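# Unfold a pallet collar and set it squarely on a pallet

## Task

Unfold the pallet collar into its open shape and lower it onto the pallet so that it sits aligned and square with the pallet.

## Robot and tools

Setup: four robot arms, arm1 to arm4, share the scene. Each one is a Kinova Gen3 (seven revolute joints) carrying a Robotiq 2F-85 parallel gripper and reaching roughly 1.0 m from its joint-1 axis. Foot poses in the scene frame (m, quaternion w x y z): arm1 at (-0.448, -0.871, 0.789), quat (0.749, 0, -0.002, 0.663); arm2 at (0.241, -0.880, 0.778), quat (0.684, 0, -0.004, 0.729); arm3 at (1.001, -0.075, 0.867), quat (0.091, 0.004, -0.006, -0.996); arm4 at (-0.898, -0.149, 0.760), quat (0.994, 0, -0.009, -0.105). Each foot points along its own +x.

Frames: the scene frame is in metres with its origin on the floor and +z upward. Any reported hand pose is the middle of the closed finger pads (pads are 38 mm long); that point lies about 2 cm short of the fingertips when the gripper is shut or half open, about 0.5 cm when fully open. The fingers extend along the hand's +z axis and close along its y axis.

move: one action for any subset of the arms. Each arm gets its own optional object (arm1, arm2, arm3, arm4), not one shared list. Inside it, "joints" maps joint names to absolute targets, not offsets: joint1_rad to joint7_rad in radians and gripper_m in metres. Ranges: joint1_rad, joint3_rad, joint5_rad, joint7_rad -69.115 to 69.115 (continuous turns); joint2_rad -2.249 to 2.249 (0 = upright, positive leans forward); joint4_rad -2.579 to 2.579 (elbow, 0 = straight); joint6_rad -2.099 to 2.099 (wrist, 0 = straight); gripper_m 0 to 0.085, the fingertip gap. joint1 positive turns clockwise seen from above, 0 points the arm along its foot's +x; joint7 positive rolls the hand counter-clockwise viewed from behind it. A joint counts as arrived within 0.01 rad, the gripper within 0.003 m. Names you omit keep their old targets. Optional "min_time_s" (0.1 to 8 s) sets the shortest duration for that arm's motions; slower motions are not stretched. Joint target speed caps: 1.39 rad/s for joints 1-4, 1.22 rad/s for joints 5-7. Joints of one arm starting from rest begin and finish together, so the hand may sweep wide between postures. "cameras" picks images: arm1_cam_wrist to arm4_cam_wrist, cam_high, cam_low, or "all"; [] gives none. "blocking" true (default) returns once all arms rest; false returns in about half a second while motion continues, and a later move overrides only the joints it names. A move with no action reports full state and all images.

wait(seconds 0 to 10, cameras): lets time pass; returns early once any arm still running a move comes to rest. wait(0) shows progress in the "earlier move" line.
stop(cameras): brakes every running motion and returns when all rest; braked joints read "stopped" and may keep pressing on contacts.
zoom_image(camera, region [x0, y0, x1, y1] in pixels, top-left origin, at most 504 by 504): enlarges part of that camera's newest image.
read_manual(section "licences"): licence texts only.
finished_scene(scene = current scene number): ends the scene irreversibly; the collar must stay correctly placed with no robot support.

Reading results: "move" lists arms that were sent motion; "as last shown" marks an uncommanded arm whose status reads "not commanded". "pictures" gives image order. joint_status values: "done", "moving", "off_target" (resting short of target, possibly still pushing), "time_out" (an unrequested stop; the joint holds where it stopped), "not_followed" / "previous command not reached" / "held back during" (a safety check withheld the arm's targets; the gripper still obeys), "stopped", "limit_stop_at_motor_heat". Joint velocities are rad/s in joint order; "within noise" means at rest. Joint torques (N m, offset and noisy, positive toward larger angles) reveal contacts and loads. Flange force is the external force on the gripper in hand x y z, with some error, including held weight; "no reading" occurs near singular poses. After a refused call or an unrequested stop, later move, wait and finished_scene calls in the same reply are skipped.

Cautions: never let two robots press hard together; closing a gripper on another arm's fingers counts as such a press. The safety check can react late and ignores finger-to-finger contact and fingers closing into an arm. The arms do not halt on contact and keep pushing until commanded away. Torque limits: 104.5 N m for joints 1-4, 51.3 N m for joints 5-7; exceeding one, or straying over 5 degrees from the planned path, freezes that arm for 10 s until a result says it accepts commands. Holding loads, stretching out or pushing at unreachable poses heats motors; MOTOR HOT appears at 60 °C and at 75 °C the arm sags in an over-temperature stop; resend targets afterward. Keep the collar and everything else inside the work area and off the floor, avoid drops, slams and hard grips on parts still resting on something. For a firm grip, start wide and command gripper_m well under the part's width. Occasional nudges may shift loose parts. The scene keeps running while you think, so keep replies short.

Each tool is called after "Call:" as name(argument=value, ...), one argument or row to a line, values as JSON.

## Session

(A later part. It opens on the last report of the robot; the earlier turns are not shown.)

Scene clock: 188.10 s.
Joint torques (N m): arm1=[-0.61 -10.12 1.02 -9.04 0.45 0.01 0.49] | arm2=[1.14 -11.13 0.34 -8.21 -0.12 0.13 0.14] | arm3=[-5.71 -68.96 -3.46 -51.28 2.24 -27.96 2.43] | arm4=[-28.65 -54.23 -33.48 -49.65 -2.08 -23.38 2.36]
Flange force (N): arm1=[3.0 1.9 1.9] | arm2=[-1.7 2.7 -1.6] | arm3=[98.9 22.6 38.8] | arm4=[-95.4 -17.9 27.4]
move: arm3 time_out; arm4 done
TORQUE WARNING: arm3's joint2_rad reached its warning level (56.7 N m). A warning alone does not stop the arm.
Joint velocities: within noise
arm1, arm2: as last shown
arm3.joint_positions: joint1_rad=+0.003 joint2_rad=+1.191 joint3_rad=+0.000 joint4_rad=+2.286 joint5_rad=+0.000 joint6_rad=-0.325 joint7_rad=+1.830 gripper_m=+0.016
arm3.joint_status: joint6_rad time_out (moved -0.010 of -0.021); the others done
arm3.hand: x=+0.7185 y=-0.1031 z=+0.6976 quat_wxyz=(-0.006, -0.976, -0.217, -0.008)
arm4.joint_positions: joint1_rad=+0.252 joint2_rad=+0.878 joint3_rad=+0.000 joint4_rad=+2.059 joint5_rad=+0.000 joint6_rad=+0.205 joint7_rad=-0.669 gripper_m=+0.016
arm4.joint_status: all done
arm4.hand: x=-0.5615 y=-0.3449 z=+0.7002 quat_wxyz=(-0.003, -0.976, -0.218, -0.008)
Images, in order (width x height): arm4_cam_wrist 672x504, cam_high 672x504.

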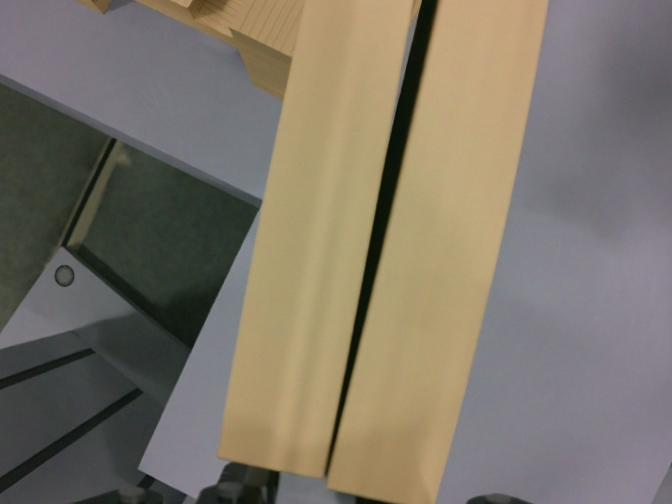

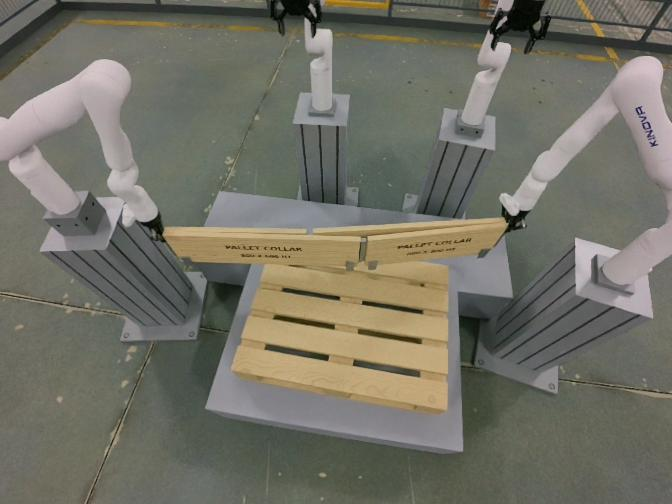

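Call:
move(
  arm4={"joints":{"joint1_rad":0.27,"joint2_rad":0.8713,"joint4_rad":2.101,"joint6_rad":0.1693,"joint7_rad":-0.66},"min_time_s":2},
)

Call:
move(
  arm3={"joints":{"joint7_rad":2.2,"joint6_rad":-0.3355},"min_time_s":3},
  cameras=["arm3_cam_wrist","cam_high"],
)

Call:
zoom_image(
  camera="cam_high",
  region=[160, 200, 350, 290],
)

Scene clock: 213.47 s.
Joint torques (N m): arm1=[-0.61 -10.15 1 -9.01 0.47 -0.02 0.47] | arm2=[1.11 -11.13 0.34 -8.28 -0.09 0.12 0.09] | arm3=[-2.95 -33.78 -1.61 -7.22 1.47 -6.36 1.97] | arm4=[-8.82 -33.59 -7.78 -13.5 1.21 -5.22 2.38]
Flange force (N): arm1=[2.8 1.8 1.7] | arm2=[-1.5 2.5 -1.4] | arm3=[22.6 3.8 29.3] | arm4=[-23.2 -2.7 28.7]
move: arm4 done
MOTOR HOT: the motor of arm3's joint6_rad reports 68 °C; the controller stops that arm at 75 °C. To cool a motor, set the load down, stop pushing, or move to a pose that needs little force.
TORQUE WARNING: arm3's joint2_rad reached its warning level (56.7 N m). A warning alone does not stop the arm.
Joint velocities: within noise
arm1, arm2: as last shown
arm3.joint_positions: joint1_rad=+0.003 joint2_rad=+1.191 joint3_rad=+0.000 joint4_rad=+2.286 joint5_rad=+0.000 joint6_rad=-0.325 joint7_rad=+1.830 gripper_m=+0.016
arm3.joint_status: not commanded
arm3.hand: x=+0.7183 y=-0.1031 z=+0.6977 quat_wxyz=(-0.006, -0.976, -0.217, -0.008)
arm4.joint_positions: joint1_rad=+0.270 joint2_rad=+0.871 joint3_rad=+0.000 joint4_rad=+2.101 joint5_rad=+0.000 joint6_rad=+0.169 joint7_rad=-0.660 gripper_m=+0.016
arm4.joint_status: all done
arm4.hand: x=-0.5763 y=-0.3450 z=+0.7001 quat_wxyz=(-0.003, -0.977, -0.213, -0.008)
pictures: none

Scene clock: 216.77 s.
Joint torques (N m): arm1=[-0.65 -10.18 1.04 -9 0.46 -0.01 0.44] | arm2=[1.15 -11.12 0.31 -8.28 -0.13 0.15 0.13] | arm3=[-5.44 -54.64 -3.26 -33.37 2.42 -19.1 2.78] | arm4=[-21.59 -45.11 -23.32 -34.25 0.62 -15.87 3.21]
Flange force (N): arm1=[2.8 1.6 1.7] | arm2=[-1.5 2.7 -1.2] | arm3=[59.1 37.9 34.3] | arm4=[-66.8 -10.4 27.6]
move: arm3 done
MOTOR HOT: still on. The motor of arm3's joint6_rad reports 67 °C.
Joint velocities: within noise
arm1, arm2, arm4: as last shown
arm3.joint_positions: joint1_rad=+0.003 joint2_rad=+1.191 joint3_rad=+0.000 joint4_rad=+2.286 joint5_rad=+0.000 joint6_rad=-0.336 joint7_rad=+2.200 gripper_m=+0.016
arm3.joint_status: all done
arm3.hand: x=+0.7153 y=-0.1036 z=+0.6976 quat_wxyz=(-0.007, -0.919, -0.393, -0.002)
arm4.hand: x=-0.5764 y=-0.3450 z=+0.7000 quat_wxyz=(-0.003, -0.977, -0.213, -0.008)
Images, in order (width x height): arm3_cam_wrist 672x504, cam_high 672x504.

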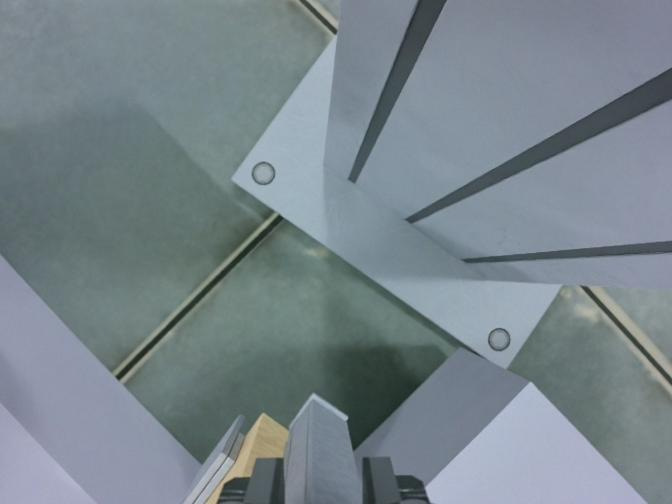

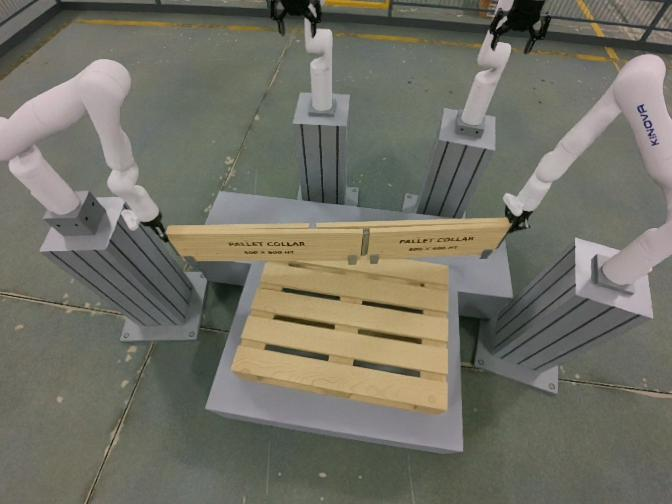

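Scaled by 2.653 from the camera's image (finer frame: 960x720).

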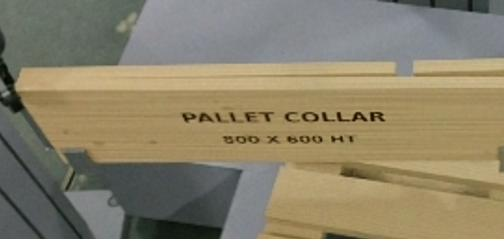

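Call:
move(
  arm3={"joints":{"joint7_rad":1.70},"min_time_s":2},
  arm4={"joints":{"joint7_rad":-0.45},"min_time_s":2},
  arm2={"joints":{"joint1_rad":0.3,"joint2_rad":0.35,"joint4_rad":1.205,"joint6_rad":1.587,"joint7_rad":0.24},"min_time_s":2},
  cameras=["arm2_cam_wrist","arm4_cam_wrist","cam_high"],
)

Call:
zoom_image(
  camera="cam_high",
  region=[160, 200, 350, 290],
)

Call:
zoom_image(
  camera="cam_high",
  region=[300, 200, 520, 290],
)

Scene clock: 232.63 s.
Joint torques (N m): arm1=[-0.62 -10.15 1.04 -9.01 0.47 -0.01 0.45] | arm2=[1.13 -15.85 0.41 -8.6 -0.17 0.11 0.16] | arm3=[-3.85 -53.77 -1.82 -30.18 0.6 -18.34 1.09] | arm4=[-23.1 -39.41 -21.68 -28.11 4.16 -11.55 6.13]
Flange force (N): arm1=[2.8 1.7 1.7] | arm2=[2.0 1.7 -0.8] | arm3=[63.1 3.3 37.4] | arm4=[-57.6 -20.8 24.5]
move: arm2 done; arm3 done; arm4 done
MOTOR HOT: still on. The motor of arm3's joint6_rad reports 68 °C.
Joint velocities: within noise
arm1: as last shown
arm2.joint_positions: joint1_rad=+0.300 joint2_rad=+0.350 joint3_rad=+0.000 joint4_rad=+1.205 joint5_rad=+0.000 joint6_rad=+1.587 joint7_rad=+0.240 gripper_m=+0.085
arm2.joint_status: all done
arm2.hand: x=+0.3703 y=-0.4421 z=+1.1547 quat_wxyz=(-0.003, +0.002, -1.000, -0.003)
arm3.joint_positions: joint1_rad=+0.003 joint2_rad=+1.191 joint3_rad=+0.000 joint4_rad=+2.286 joint5_rad=+0.000 joint6_rad=-0.336 joint7_rad=+1.700 gripper_m=+0.016
arm3.joint_status: all done
arm3.hand: x=+0.7153 y=-0.1037 z=+0.6976 quat_wxyz=(-0.006, -0.988, -0.153, -0.003)
arm4.joint_positions: joint1_rad=+0.270 joint2_rad=+0.871 joint3_rad=+0.000 joint4_rad=+2.101 joint5_rad=+0.000 joint6_rad=+0.169 joint7_rad=-0.450 gripper_m=+0.016
arm4.joint_status: all done
arm4.hand: x=-0.5763 y=-0.3450 z=+0.7001 quat_wxyz=(-0.004, -0.949, -0.315, -0.008)
Images, in order (width x height): arm2_cam_wrist 672x504, arm4_cam_wrist 672x504, cam_high 672x504.

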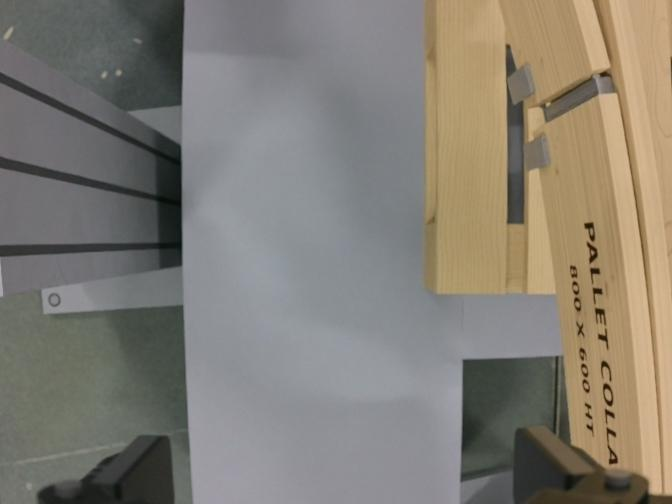

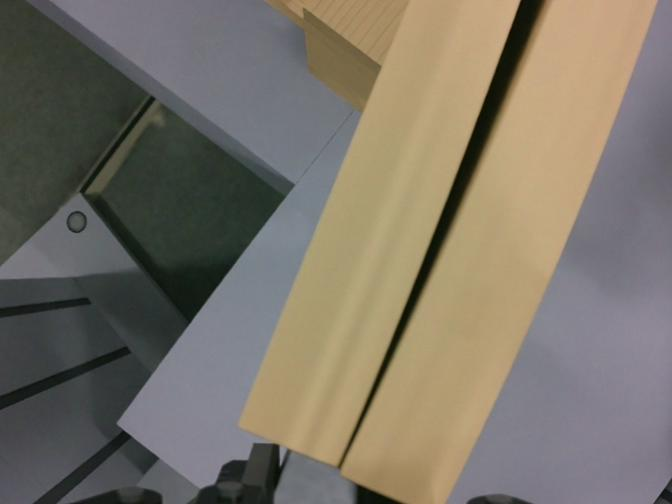

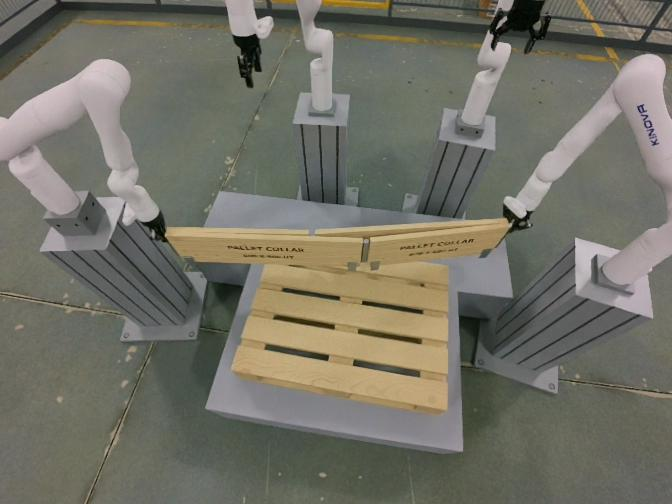

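Scaled by 2.653 from the camera's image (finer frame: 960x720).

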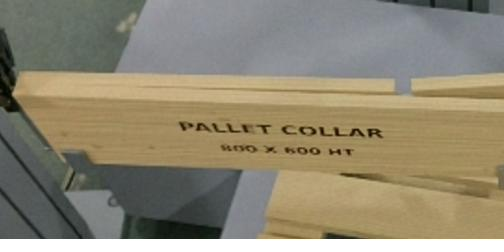

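Scaled by 2.291 from the camera's image (finer frame: 960x720).

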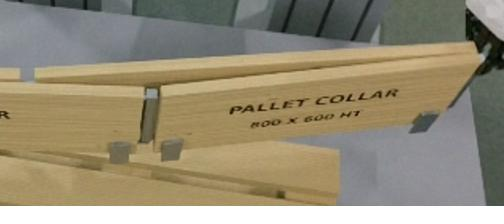

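Call:
move(
  arm3={"joints":{"joint1_rad":0.0054,"joint2_rad":1.207,"joint4_rad":2.325,"joint6_rad":-0.3904,"joint7_rad":1.879},"min_time_s":3},
  arm4={"joints":{"joint7_rad":-1.055},"min_time_s":3},
  cameras=["arm2_cam_wrist","arm4_cam_wrist","cam_high"],
)

Scene clock: 253.27 s.
Joint torques (N m): arm1=[-0.63 -10.16 1.02 -9.01 0.48 0.02 0.46] | arm2=[1.15 -15.97 0.4 -8.61 -0.16 0.1 0.16] | arm3=[-0.82 -16.98 -0.8 13.19 1.33 3.73 1.75] | arm4=[4.06 -25.41 7.21 0.92 -1.27 2.59 -1.32]
Flange force (N): arm1=[2.8 1.7 1.8] | arm2=[2.0 2.0 -0.8] | arm3=[-10.5 -1.8 24.6] | arm4=[7.5 -2.8 29.9]
move: arm3 done; arm4 done
MOTOR HOT: still on. The motor of arm3's joint6_rad reports 65 °C.
Joint velocities: within noise
arm1, arm2: as last shown
arm2.hand: x=+0.3704 y=-0.4421 z=+1.1547 quat_wxyz=(-0.003, +0.002, -1.000, -0.003)
arm3.joint_positions: joint1_rad=+0.005 joint2_rad=+1.207 joint3_rad=+0.000 joint4_rad=+2.325 joint5_rad=+0.000 joint6_rad=-0.390 joint7_rad=+1.879 gripper_m=+0.016
arm3.joint_status: all done
arm3.hand: x=+0.7288 y=-0.1005 z=+0.6976 quat_wxyz=(-0.006, -0.971, -0.240, -0.003)
arm4.joint_positions: joint1_rad=+0.270 joint2_rad=+0.871 joint3_rad=+0.000 joint4_rad=+2.101 joint5_rad=+0.000 joint6_rad=+0.169 joint7_rad=-1.055 gripper_m=+0.016
arm4.joint_status: all done
arm4.hand: x=-0.5763 y=-0.3450 z=+0.7001 quat_wxyz=(-0.001, -1.000, -0.017, -0.008)
Images, in order (width x height): arm2_cam_wrist 672x504, arm4_cam_wrist 672x504, cam_high 672x504.

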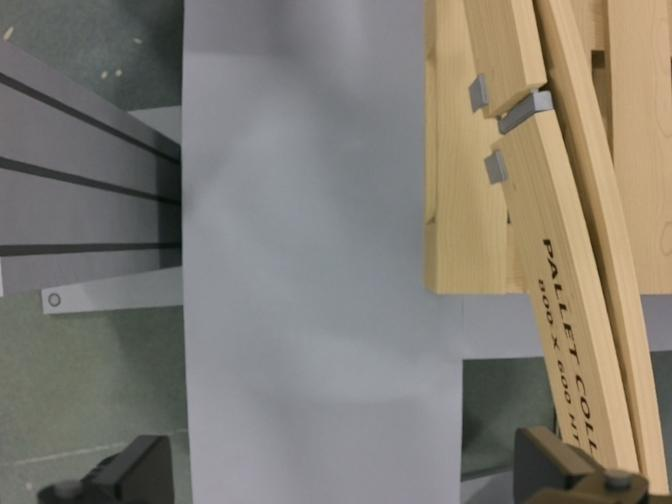

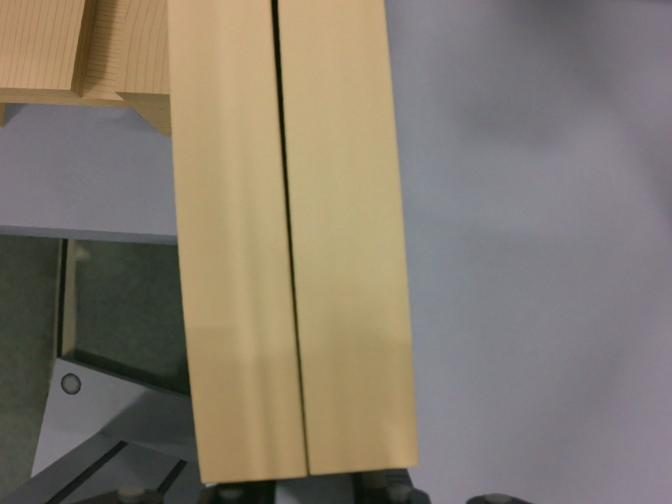

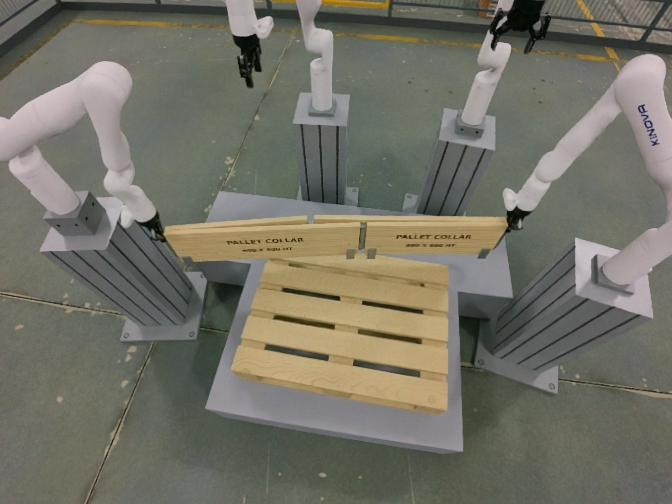

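Call:
move(
  arm3={"joints":{"joint1_rad":0.0716,"joint2_rad":1.1777,"joint4_rad":2.2427,"joint6_rad":-0.2788,"joint7_rad":1.88},"min_time_s":4},
  arm4={"joints":{"joint7_rad":-0.97},"min_time_s":4},
  cameras=["arm2_cam_wrist","cam_high"],
)

Scene clock: 267.47 s.
Joint torques (N m): arm1=[-0.62 -10.12 1 -8.98 0.46 0.01 0.47] | arm2=[1.14 -15.93 0.38 -8.6 -0.2 0.1 0.16] | arm3=[-5.81 -68.14 -6.07 -49.37 1.67 -27.05 1.2] | arm4=[-23.91 -52.86 -28.72 -47.36 -3.29 -23.25 0.22]
Flange force (N): arm1=[2.8 1.7 1.7] | arm2=[2.0 1.9 -0.9] | arm3=[91.6 20.7 38.8] | arm4=[-89.6 10.7 26.6]
move: arm3 done; arm4 done
MOTOR HOT: still on. The motor of arm3's joint6_rad reports 63 °C.
TORQUE WARNING: arm3's joint2_rad reached its warning level (56.7 N m). A warning alone does not stop the arm.
Joint velocities: within noise
arm1.joint_positions: joint1_rad=+0.000 joint2_rad=+0.109 joint3_rad=+0.000 joint4_rad=+1.205 joint5_rad=+0.000 joint6_rad=+1.828 joint7_rad=+1.690 gripper_m=+0.085
arm1.joint_status: not commanded
arm1.hand: x=-0.3817 y=-0.5282 z=+1.2616 quat_wxyz=(-0.002, +0.706, -0.708, +0.000)
arm2: as last shown
arm3.joint_positions: joint1_rad=+0.072 joint2_rad=+1.188 joint3_rad=+0.000 joint4_rad=+2.243 joint5_rad=+0.000 joint6_rad=-0.279 joint7_rad=+1.880 gripper_m=+0.016
arm3.joint_status: all done
arm3.hand: x=+0.7039 y=-0.0851 z=+0.6942 quat_wxyz=(-0.007, -0.978, -0.208, -0.008)
arm4.joint_positions: joint1_rad=+0.270 joint2_rad=+0.871 joint3_rad=+0.000 joint4_rad=+2.101 joint5_rad=+0.000 joint6_rad=+0.169 joint7_rad=-0.970 gripper_m=+0.016
arm4.joint_status: all done
arm4.hand: x=-0.5764 y=-0.3450 z=+0.7000 quat_wxyz=(-0.002, -0.998, -0.060, -0.008)
Images, in order (width x height): arm2_cam_wrist 672x504, cam_high 672x504.

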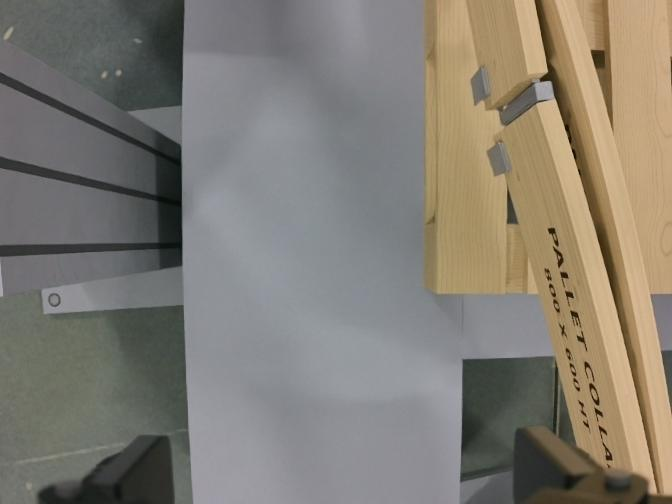

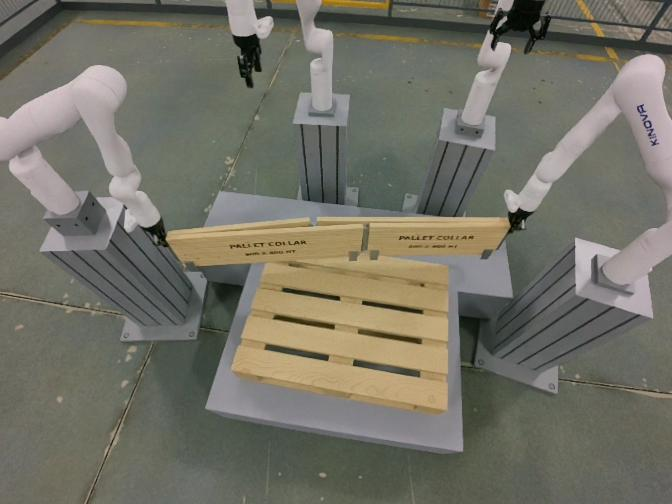

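Call:
move(
  arm3={"joints":{"joint1_rad":0.0054,"joint2_rad":1.207,"joint4_rad":2.325,"joint6_rad":-0.3904,"joint7_rad":1.95},"min_time_s":3},
  arm4={"joints":{"joint7_rad":-0.97},"min_time_s":3},
)

Call:
move(
  arm4={"joints":{"joint7_rad":-0.5},"min_time_s":3},
  cameras=["arm2_cam_wrist","cam_high","arm4_cam_wrist"],
)

Call:
zoom_image(
  camera="cam_high",
  region=[300, 200, 520, 290],
)

Scene clock: 275.93 s.
Joint torques (N m): arm1=[-0.63 -10.17 1.01 -9.01 0.49 0 0.48] | arm2=[1.15 -15.96 0.42 -8.61 -0.18 0.08 0.16] | arm3=[-1.59 -15.83 -1.44 14.48 1.63 4.36 2.07] | arm4=[2.33 -25.27 6.08 2.03 0.6 2.85 0.39]
Flange force (N): arm1=[2.8 1.7 1.8] | arm2=[2.0 2.0 -0.9] | arm3=[-12.0 -5.3 24.0] | arm4=[10.1 -0.5 30.5]
move: arm3 done; arm4 done
MOTOR HOT: still on. The motor of arm3's joint6_rad reports 63 °C.
TORQUE WARNING: arm3's joint2_rad reached its warning level (56.7 N m). A warning alone does not stop the arm.
Joint velocities: within noise
arm1, arm2: as last shown
arm3.joint_positions: joint1_rad=+0.005 joint2_rad=+1.207 joint3_rad=+0.000 joint4_rad=+2.325 joint5_rad=+0.000 joint6_rad=-0.390 joint7_rad=+1.950 gripper_m=+0.016
arm3.joint_status: all done
arm3.hand: x=+0.7287 y=-0.1006 z=+0.6976 quat_wxyz=(-0.006, -0.962, -0.274, -0.003)
arm4.joint_positions: joint1_rad=+0.270 joint2_rad=+0.871 joint3_rad=+0.000 joint4_rad=+2.101 joint5_rad=+0.000 joint6_rad=+0.169 joint7_rad=-0.970 gripper_m=+0.016
arm4.joint_status: all done
arm4.hand: x=-0.5763 y=-0.3450 z=+0.7001 quat_wxyz=(-0.002, -0.998, -0.060, -0.008)
pictures: none

Scene clock: 279.23 s.
Joint torques (N m): arm1=[-0.63 -10.14 1 -9.03 0.47 0 0.47] | arm2=[1.21 -15.91 0.37 -8.63 -0.17 0.02 0.12] | arm3=[-2.84 -23.69 -2.18 5.18 1.64 -0.35 2.01] | arm4=[-6.44 -27.44 -2.82 -3.48 3.79 0.51 4.19]
Flange force (N): arm1=[2.9 1.7 1.8] | arm2=[2.0 1.9 -1.0] | arm3=[4.9 -1.9 26.8] | arm4=[-6.8 0.9 29.0]
move: arm4 done
MOTOR HOT: still on. The motor of arm3's joint6_rad reports 63 °C.
Joint velocities: within noise
arm1, arm2: as last shown
arm3.joint_positions: joint1_rad=+0.005 joint2_rad=+1.207 joint3_rad=+0.000 joint4_rad=+2.325 joint5_rad=+0.000 joint6_rad=-0.390 joint7_rad=+1.950 gripper_m=+0.016
arm3.joint_status: not commanded
arm3.hand: x=+0.7288 y=-0.1006 z=+0.6976 quat_wxyz=(-0.006, -0.962, -0.274, -0.003)
arm4.joint_positions: joint1_rad=+0.270 joint2_rad=+0.871 joint3_rad=+0.000 joint4_rad=+2.101 joint5_rad=+0.000 joint6_rad=+0.169 joint7_rad=-0.500 gripper_m=+0.016
arm4.joint_status: all done
arm4.hand: x=-0.5763 y=-0.3450 z=+0.7001 quat_wxyz=(-0.004, -0.957, -0.291, -0.008)
pictures: arm2_cam_wrist, arm4_cam_wrist, cam_high
Images, in order (width x height): arm2_cam_wrist 672x504, arm4_cam_wrist 672x504, cam_high 672x504.

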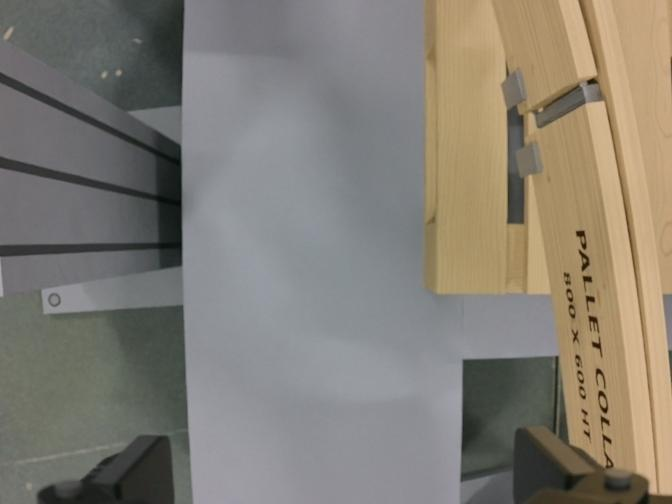

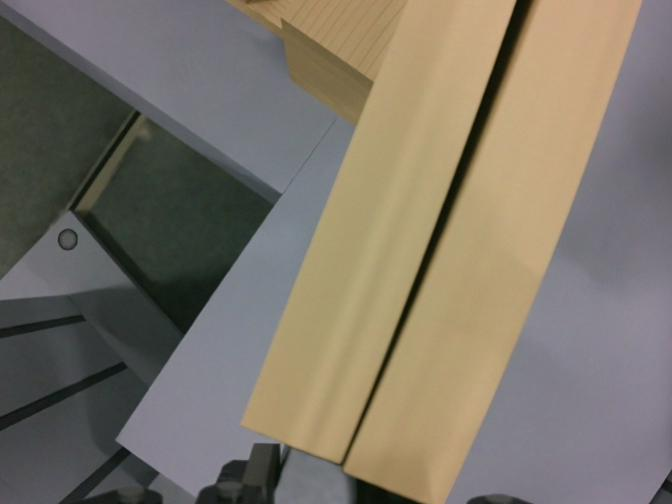

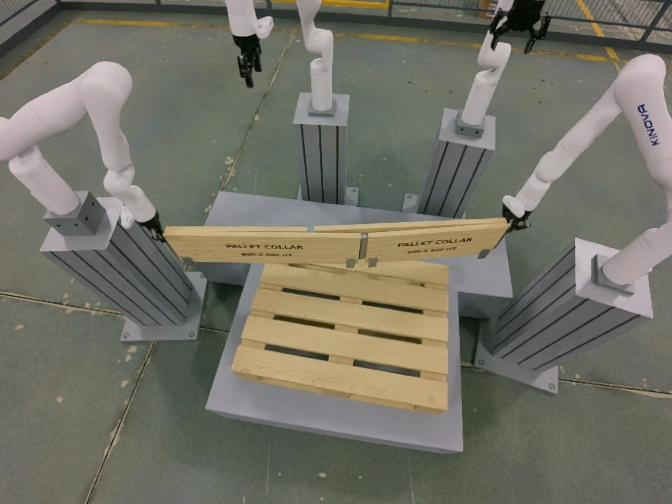

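Scaled by 2.291 from the camera's image (finer frame: 960x720).

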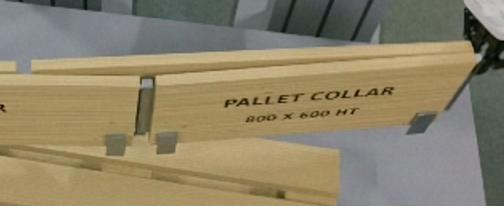

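Call:
move(
  arm3={"joints":{"joint7_rad":2.45},"min_time_s":3},
  arm4={"joints":{"joint7_rad":-0.65},"min_time_s":3},
  cameras=["arm2_cam_wrist","cam_high"],
)

Call:
zoom_image(
  camera="cam_high",
  region=[300, 200, 520, 290],
)

Call:
zoom_image(
  camera="cam_high",
  region=[160, 200, 350, 290],
)

Scene clock: 286.53 s.
Joint torques (N m): arm1=[-0.62 -10.14 1.02 -9 0.47 0 0.47] | arm2=[1.13 -15.95 0.4 -8.62 -0.16 0.11 0.15] | arm3=[0.31 -14.23 -0.13 2.7 -0.14 0.2 0.32] | arm4=[-0.79 -21.2 2.08 -0.43 0.93 1.99 1.14]
Flange force (N): arm1=[2.8 1.8 1.7] | arm2=[1.9 1.9 -0.8] | arm3=[-0.4 2.1 -4.5] | arm4=[0.5 0.2 16.6]
move: arm3 done; arm4 done
MOTOR HOT: still on. The motor of arm3's joint6_rad reports 61 °C.
Joint velocities: within noise
arm1, arm2: as last shown
arm3.joint_positions: joint1_rad=+0.005 joint2_rad=+1.207 joint3_rad=+0.000 joint4_rad=+2.325 joint5_rad=+0.000 joint6_rad=-0.390 joint7_rad=+2.450 gripper_m=+0.000
arm3.joint_status: all done
arm3.on_its_own: gripper_m moved -0.016 to your old target +0.000
arm3.hand: x=+0.7288 y=-0.1006 z=+0.6976 quat_wxyz=(-0.007, -0.864, -0.504, -0.001)
arm4.joint_positions: joint1_rad=+0.270 joint2_rad=+0.871 joint3_rad=+0.000 joint4_rad=+2.101 joint5_rad=+0.000 joint6_rad=+0.169 joint7_rad=-0.650 gripper_m=+0.016
arm4.joint_status: all done
arm4.hand: x=-0.5763 y=-0.3450 z=+0.7000 quat_wxyz=(-0.003, -0.976, -0.218, -0.008)
Images, in order (width x height): arm2_cam_wrist 672x504, cam_high 672x504.

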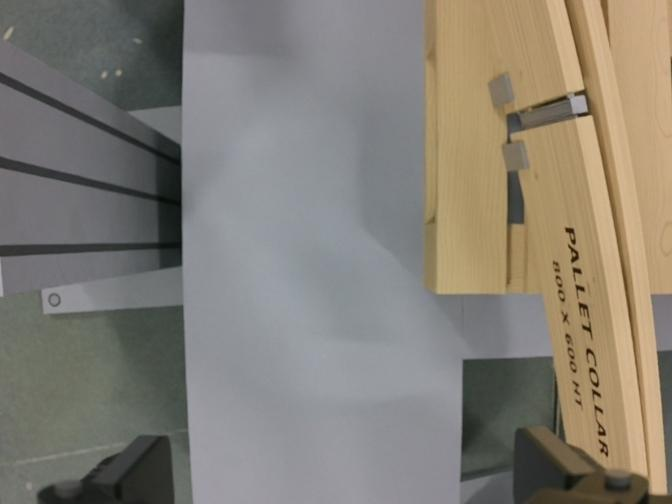

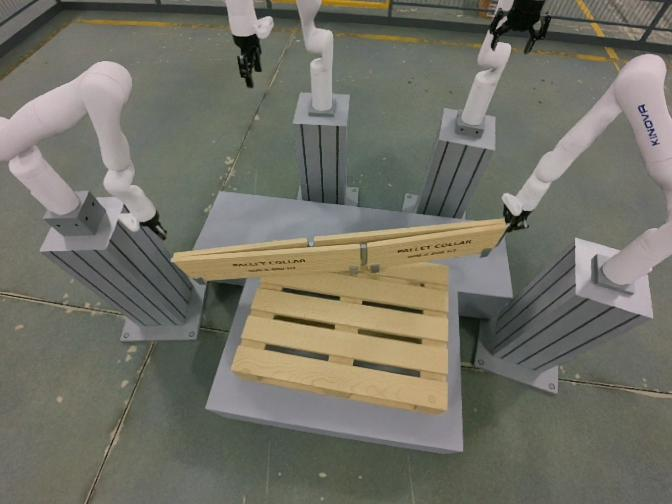

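Scaled by 2.291 from the camera's image (finer frame: 960x720).

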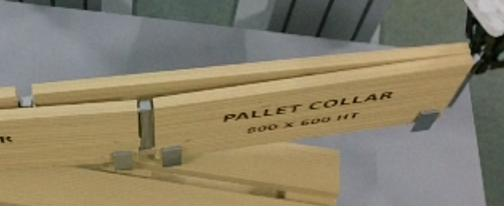

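Scaled by 2.653 from the camera's image (finer frame: 960x720).

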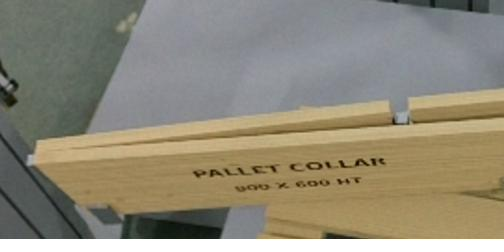

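Call:
move(
  arm3={"joints":{"joint2_rad":0.85,"joint6_rad":-0.033,"joint7_rad":2.20},"min_time_s":2},
  cameras=["arm3_cam_wrist","cam_low","arm2_cam_wrist"],
)

Scene clock: 296.53 s.
Joint torques (N m): arm1=[-0.6 -10.15 1 -9.01 0.47 0.01 0.44] | arm2=[1.18 -15.94 0.36 -8.63 -0.17 0.09 0.17] | arm3=[0.31 -13.72 -0.2 -0.26 -0.16 0.22 0.34] | arm4=[-0.99 -21.3 1.58 -0.68 0.91 1.96 1.21]
Flange force (N): arm1=[2.8 1.7 1.8] | arm2=[2.1 1.9 -0.8] | arm3=[0.7 3.4 -3.4] | arm4=[-0.2 -0.1 16.7]
move: arm3 done
MOTOR HOT: still on. The motor of arm3's joint6_rad reports 60 °C.
Joint velocities: within noise
arm1, arm2, arm4: as last shown
arm3.joint_positions: joint1_rad=+0.005 joint2_rad=+0.850 joint3_rad=+0.000 joint4_rad=+2.325 joint5_rad=+0.000 joint6_rad=-0.033 joint7_rad=+2.200 gripper_m=+0.000
arm3.joint_status: all done
arm3.hand: x=+0.6965 y=-0.1050 z=+0.8019 quat_wxyz=(-0.007, -0.920, -0.392, -0.002)
arm4.hand: x=-0.5763 y=-0.3450 z=+0.7001 quat_wxyz=(-0.003, -0.976, -0.218, -0.008)
pictures: arm2_cam_wrist, arm3_cam_wrist, cam_low
Images, in order (width x height): arm2_cam_wrist 672x504, arm3_cam_wrist 672x504, cam_low 672x504.

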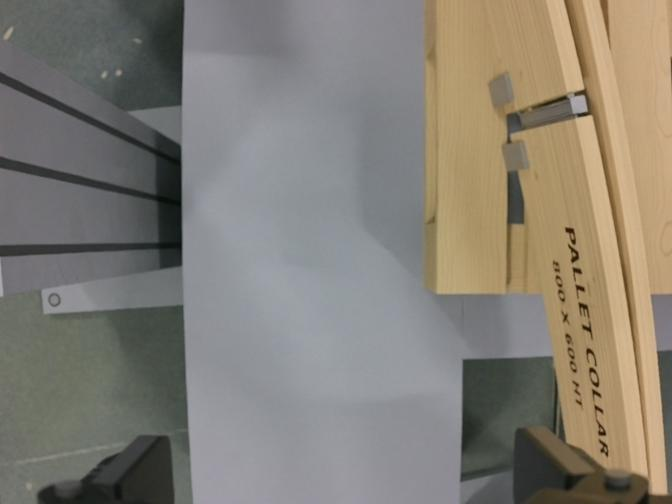

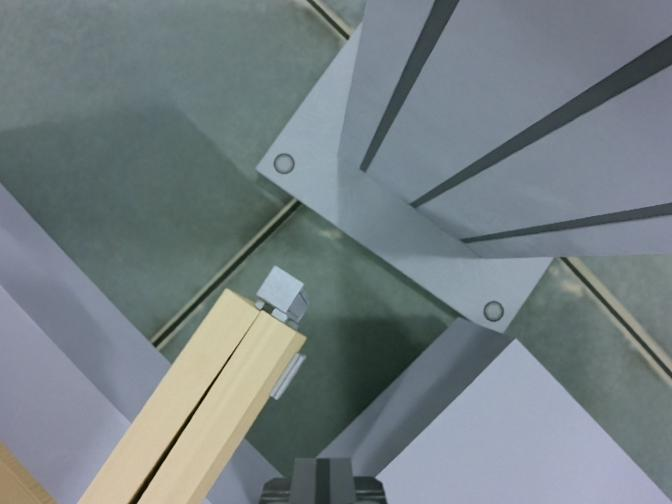

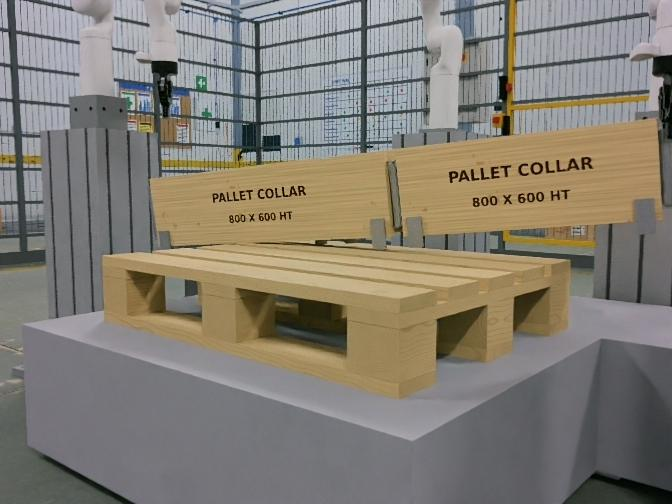

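Call:
move(
  arm3={"joints":{"joint1_rad":0.1806,"joint2_rad":1.2963,"joint4_rad":2.1976,"joint6_rad":-0.3523,"joint7_rad":1.814,"gripper_m":0.085},"min_time_s":2},
)

Call:
move(
  arm3={"joints":{"joint2_rad":1.5039,"joint4_rad":2.041,"joint6_rad":-0.4033},"min_time_s":2},
  cameras=["arm3_cam_wrist"],
)

Call:
move(
  arm3={"joints":{"gripper_m":0}},
  cameras=["arm3_cam_wrist","cam_high","arm2_cam_wrist"],
)

Scene clock: 315.33 s.
Joint torques (N m): arm1=[-0.62 -10.13 1.03 -9.02 0.48 0 0.48] | arm2=[1.1 -15.93 0.47 -8.58 -0.19 0.1 0.14] | arm3=[0.28 -15.12 -0.15 2.47 -0.12 0.22 0.32] | arm4=[-0.95 -21.24 1.65 -0.66 0.96 1.86 1.23]
Flange force (N): arm1=[2.9 1.8 1.8] | arm2=[1.9 2.0 -0.9] | arm3=[1.1 1.8 -4.3] | arm4=[0.1 0.0 16.3]
move: arm3 done
MOTOR HOT: cleared for the motors of arm3.
Joint velocities: within noise
arm1, arm2, arm4: as last shown
arm3.joint_positions: joint1_rad=+0.181 joint2_rad=+1.296 joint3_rad=+0.000 joint4_rad=+2.198 joint5_rad=+0.000 joint6_rad=-0.352 joint7_rad=+1.814 gripper_m=+0.085
arm3.joint_status: all done
arm3.hand: x=+0.7062 y=-0.0529 z=+0.6569 quat_wxyz=(-0.006, -0.993, -0.122, -0.004)
pictures: none

Scene clock: 317.63 s.
Joint torques (N m): arm1=[-0.59 -10.15 1.04 -9.02 0.47 -0.01 0.46] | arm2=[1.09 -15.98 0.37 -8.61 -0.18 0.09 0.16] | arm3=[0.27 -15.39 -0.17 2.85 -0.16 0.24 0.32] | arm4=[-0.89 -21.28 1.74 -0.62 0.97 1.89 1.2]
Flange force (N): arm1=[2.9 1.8 1.7] | arm2=[1.9 2.0 -0.9] | arm3=[1.1 1.6 -4.5] | arm4=[0.3 0.0 16.5]
move: arm3 done
Joint velocities: within noise
arm1, arm4: as last shown
arm2.joint_positions: joint1_rad=+0.300 joint2_rad=+0.350 joint3_rad=+0.000 joint4_rad=+1.205 joint5_rad=+0.000 joint6_rad=+1.587 joint7_rad=+0.240 gripper_m=+0.085
arm2.joint_status: not commanded
arm2.hand: x=+0.3704 y=-0.4421 z=+1.1547 quat_wxyz=(-0.003, +0.002, -1.000, -0.003)
arm3.joint_positions: joint1_rad=+0.181 joint2_rad=+1.504 joint3_rad=+0.000 joint4_rad=+2.041 joint5_rad=+0.000 joint6_rad=-0.403 joint7_rad=+1.814 gripper_m=+0.085
arm3.joint_status: all done
arm3.hand: x=+0.7070 y=-0.0538 z=+0.5769 quat_wxyz=(-0.006, -0.993, -0.122, -0.004)
Images, in order (width x height): arm3_cam_wrist 672x504.

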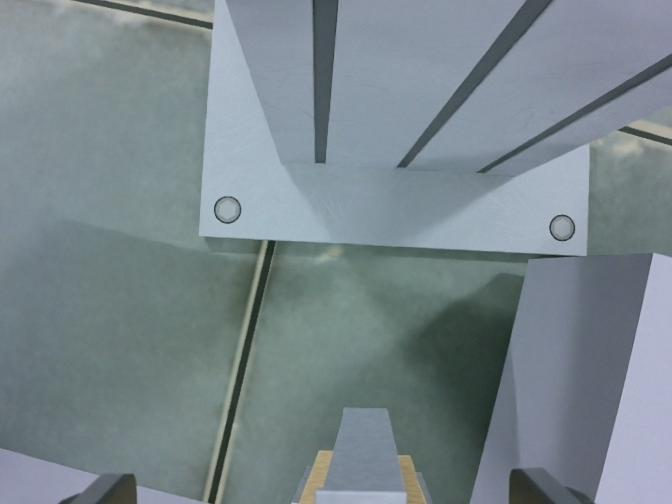

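Scene clock: 318.73 s.
Joint torques (N m): arm1=[-0.64 -10.15 1.03 -9.01 0.46 -0.02 0.46] | arm2=[1.17 -15.91 0.45 -8.67 -0.17 0.1 0.17] | arm3=[1.87 -15.69 1.91 0.67 -0.95 -0.68 -0.19] | arm4=[-1.79 -20.56 0.39 -0.37 1.04 2.24 1.45]
Flange force (N): arm1=[2.8 1.7 1.7] | arm2=[2.2 1.7 -0.7] | arm3=[2.6 6.1 -8.8] | arm4=[-1.4 0.7 15.5]
move: arm3 off_target
Joint velocities: within noise
arm1, arm2, arm4: as last shown
arm3.joint_positions: joint1_rad=+0.181 joint2_rad=+1.504 joint3_rad=+0.000 joint4_rad=+2.041 joint5_rad=+0.000 joint6_rad=-0.403 joint7_rad=+1.814 gripper_m=+0.036
arm3.joint_status: gripper_m off_target (ended at +0.036, target +0.000)
arm3.hand: x=+0.7070 y=-0.0538 z=+0.5768 quat_wxyz=(-0.006, -0.993, -0.122, -0.004)
pictures: arm2_cam_wrist, arm3_cam_wrist, cam_high
Images, in order (width x height): arm2_cam_wrist 672x504, arm3_cam_wrist 672x504, cam_high 672x504.

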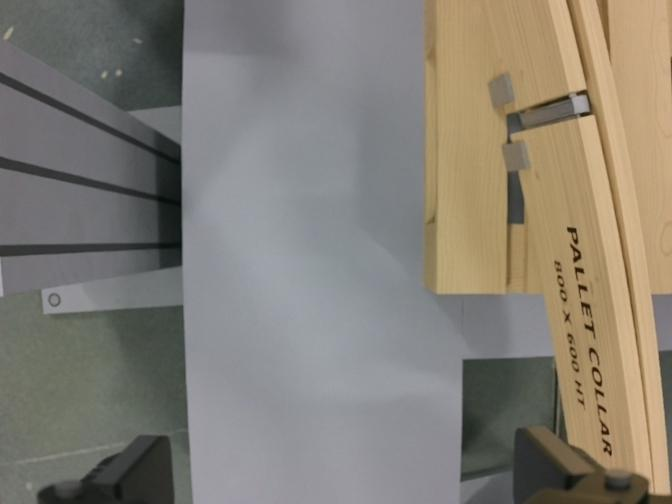

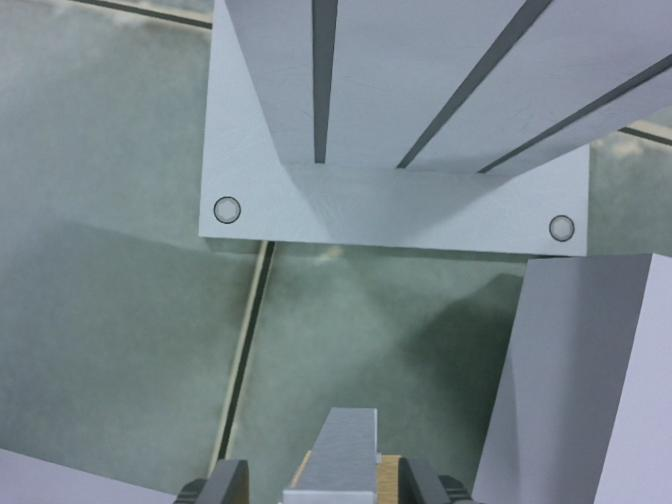

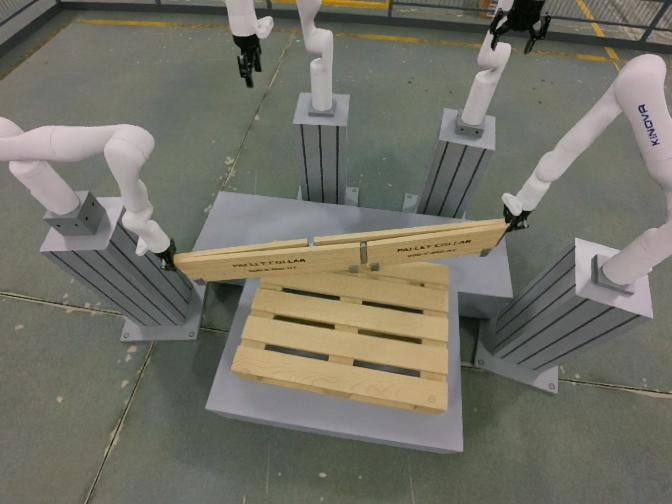

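Call:
move(
  arm3={"joints":{"gripper_m":0.085}},
)

Call:
move(
  arm3={"joints":{"joint1_rad":0.1875,"joint2_rad":1.514,"joint4_rad":2.065,"joint6_rad":-0.4374,"joint7_rad":1.821},"min_time_s":1},
)

Call:
move(
  arm3={"joints":{"gripper_m":0}},
  cameras=["arm3_cam_wrist","cam_high","arm2_cam_wrist"],
)

Call:
zoom_image(
  camera="cam_high",
  region=[160, 190, 520, 290],
)

Scene clock: 328.70 s.
Joint torques (N m): arm1=[-0.63 -10.15 0.97 -9.02 0.47 0 0.46] | arm2=[1.15 -15.97 0.4 -8.64 -0.15 0.04 0.12] | arm3=[0.28 -15.36 -0.12 2.87 -0.14 0.23 0.33] | arm4=[-1.88 -21.58 0.61 -0.89 1.26 1.7 1.58]
Flange force (N): arm1=[2.9 1.7 1.8] | arm2=[1.9 1.9 -0.9] | arm3=[1.0 1.7 -4.5] | arm4=[-1.2 0.8 16.8]
move: arm3 done
Joint velocities: within noise
arm1.joint_positions: joint1_rad=+0.000 joint2_rad=+0.109 joint3_rad=+0.000 joint4_rad=+1.205 joint5_rad=+0.000 joint6_rad=+1.828 joint7_rad=+1.690 gripper_m=+0.085
arm1.joint_status: not commanded
arm1.hand: x=-0.3817 y=-0.5282 z=+1.2616 quat_wxyz=(-0.002, +0.706, -0.708, +0.000)
arm2, arm4: as last shown
arm3.joint_positions: joint1_rad=+0.181 joint2_rad=+1.504 joint3_rad=+0.000 joint4_rad=+2.041 joint5_rad=+0.000 joint6_rad=-0.403 joint7_rad=+1.814 gripper_m=+0.085
arm3.joint_status: all done
arm3.hand: x=+0.7070 y=-0.0538 z=+0.5769 quat_wxyz=(-0.006, -0.993, -0.122, -0.004)
arm4.hand: x=-0.5764 y=-0.3450 z=+0.7000 quat_wxyz=(-0.003, -0.976, -0.218, -0.008)
pictures: none

Scene clock: 330.00 s.
Joint torques (N m): arm1=[-0.62 -10.15 1.02 -9.03 0.48 -0.01 0.45] | arm2=[1.18 -15.92 0.41 -8.57 -0.18 0.08 0.13] | arm3=[0.29 -15.12 -0.15 3.11 -0.16 0.23 0.29] | arm4=[-1.59 -21.47 0.98 -0.77 1.25 1.84 1.55]
Flange force (N): arm1=[2.9 1.7 1.8] | arm2=[2.0 2.0 -1.0] | arm3=[0.9 1.5 -4.5] | arm4=[-0.6 0.4 16.9]
move: arm3 done
Joint velocities: within noise
arm1, arm2, arm4: as last shown
arm3.joint_positions: joint1_rad=+0.188 joint2_rad=+1.514 joint3_rad=+0.000 joint4_rad=+2.065 joint5_rad=+0.000 joint6_rad=-0.437 joint7_rad=+1.821 gripper_m=+0.085
arm3.joint_status: all done
arm3.hand: x=+0.7167 y=-0.0518 z=+0.5771 quat_wxyz=(-0.006, -0.993, -0.122, -0.004)
arm4.hand: x=-0.5763 y=-0.3450 z=+0.7001 quat_wxyz=(-0.003, -0.976, -0.218, -0.008)
pictures: none

Scene clock: 331.10 s.
Joint torques (N m): arm1=[-0.61 -10.14 1.05 -9 0.48 0 0.46] | arm2=[1.19 -15.98 0.34 -8.58 -0.18 0.1 0.14] | arm3=[1 -17.9 2.24 1.95 -0.93 -0.75 0.2] | arm4=[-2.5 -22.33 0.21 -1.32 1.52 1.31 1.98]
Flange force (N): arm1=[2.8 1.8 1.7] | arm2=[1.9 2.1 -0.9] | arm3=[2.8 4.5 -0.6] | arm4=[-1.7 1.3 17.8]
move: arm3 off_target
Joint velocities: within noise
arm1, arm2, arm4: as last shown
arm3.joint_positions: joint1_rad=+0.188 joint2_rad=+1.514 joint3_rad=+0.000 joint4_rad=+2.065 joint5_rad=+0.000 joint6_rad=-0.437 joint7_rad=+1.821 gripper_m=+0.016
arm3.joint_status: gripper_m off_target (ended at +0.016, target +0.000)
arm3.hand: x=+0.7168 y=-0.0518 z=+0.5770 quat_wxyz=(-0.006, -0.993, -0.122, -0.004)
pictures: arm2_cam_wrist, arm3_cam_wrist, cam_high
Images, in order (width x height): arm2_cam_wrist 672x504, arm3_cam_wrist 672x504, cam_high 672x504.

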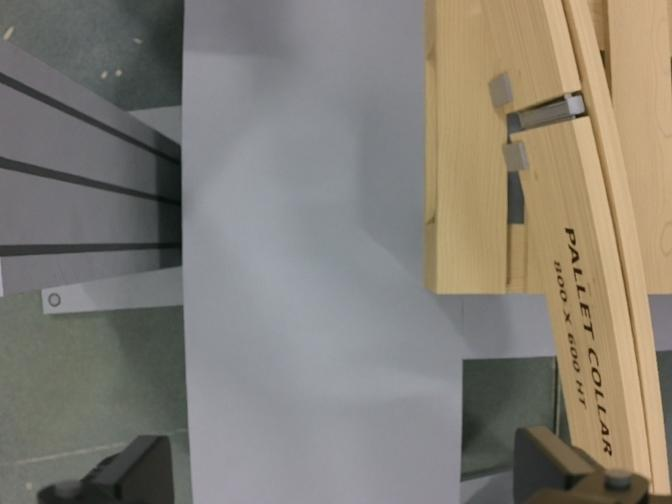

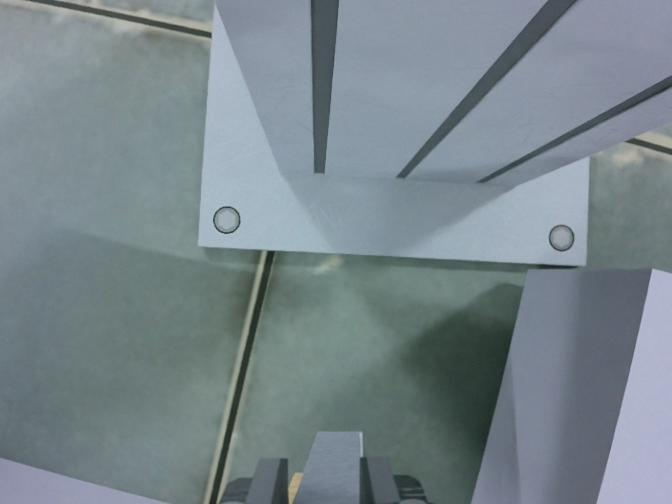

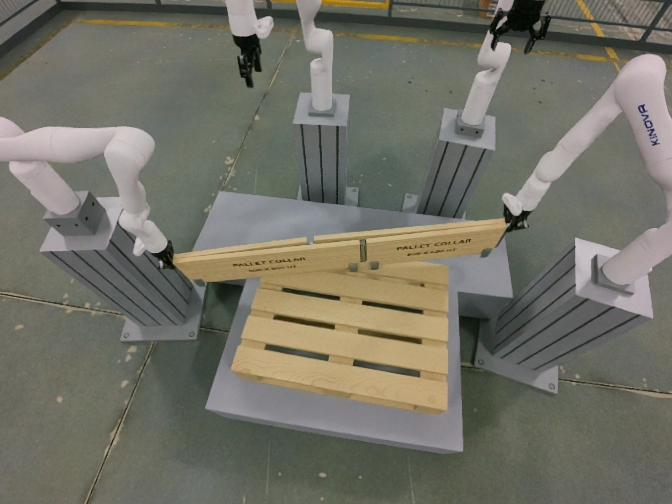

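Scaled by 1.400 from the camera's image (finer frame: 960x720).

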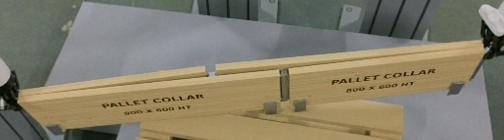

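Call:
move(
  arm3={"joints":{"joint1_rad":0.0766,"joint2_rad":1.197,"joint4_rad":2.3005,"joint6_rad":-0.356,"joint7_rad":2.015},"min_time_s":4},
  arm4={"joints":{"joint7_rad":-0.761},"min_time_s":4},
  cameras=["cam_high","arm2_cam_wrist"],
)

Call:
zoom_image(
  camera="cam_high",
  region=[160, 190, 340, 290],
)

Call:
zoom_image(
  camera="cam_high",
  region=[300, 190, 520, 290],
)

Scene clock: 346.90 s.
Joint torques (N m): arm1=[-0.61 -10.13 0.97 -9.01 0.46 0.01 0.47] | arm2=[1.16 -15.88 0.47 -8.62 -0.15 0.09 0.12] | arm3=[-4.54 -39.37 -3.34 -13.73 2.33 -10.05 2.59] | arm4=[-10.38 -36.1 -10.42 -18.54 -0.45 -7.65 1.02]
Flange force (N): arm1=[2.9 1.8 1.8] | arm2=[2.0 1.7 -0.8] | arm3=[33.4 10.6 31.0] | arm4=[-34.5 -1.5 28.0]
move: arm3 done; arm4 done
Joint velocities: within noise
arm1, arm2: as last shown
arm3.joint_positions: joint1_rad=+0.077 joint2_rad=+1.197 joint3_rad=+0.000 joint4_rad=+2.301 joint5_rad=+0.000 joint6_rad=-0.356 joint7_rad=+2.015 gripper_m=+0.016
arm3.joint_status: all done
arm3.hand: x=+0.7192 y=-0.0819 z=+0.6973 quat_wxyz=(-0.006, -0.962, -0.271, -0.003)
arm4.joint_positions: joint1_rad=+0.270 joint2_rad=+0.871 joint3_rad=+0.000 joint4_rad=+2.101 joint5_rad=+0.000 joint6_rad=+0.169 joint7_rad=-0.761 gripper_m=+0.016
arm4.joint_status: all done
arm4.hand: x=-0.5762 y=-0.3450 z=+0.7001 quat_wxyz=(-0.003, -0.986, -0.164, -0.008)
pictures: arm2_cam_wrist, cam_high
Images, in order (width x height): arm2_cam_wrist 672x504, cam_high 672x504.

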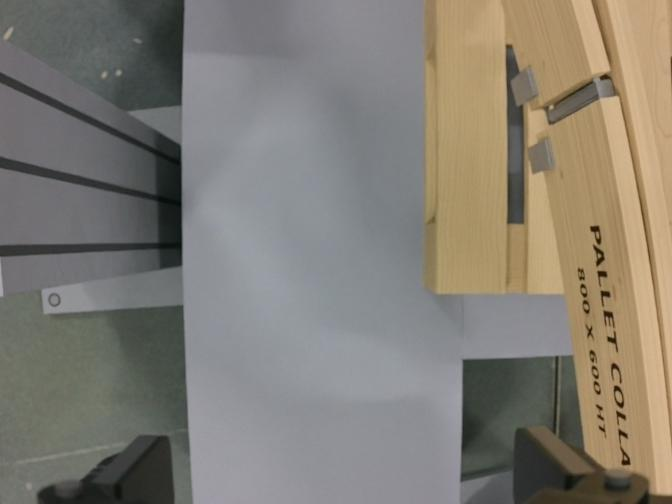

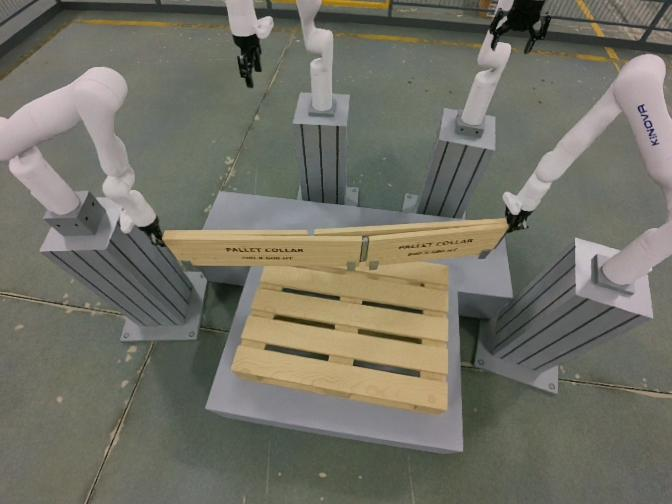

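Scaled by 2.800 from the camera's image (finer frame: 960x720).

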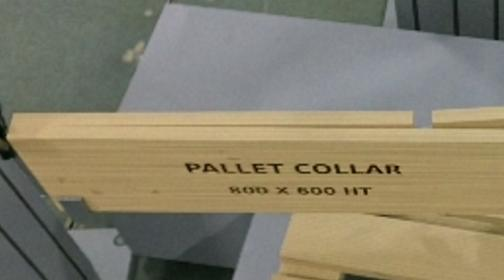

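Scaled by 2.291 from the camera's image (finer frame: 960x720).

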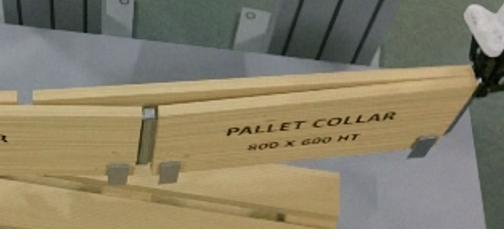

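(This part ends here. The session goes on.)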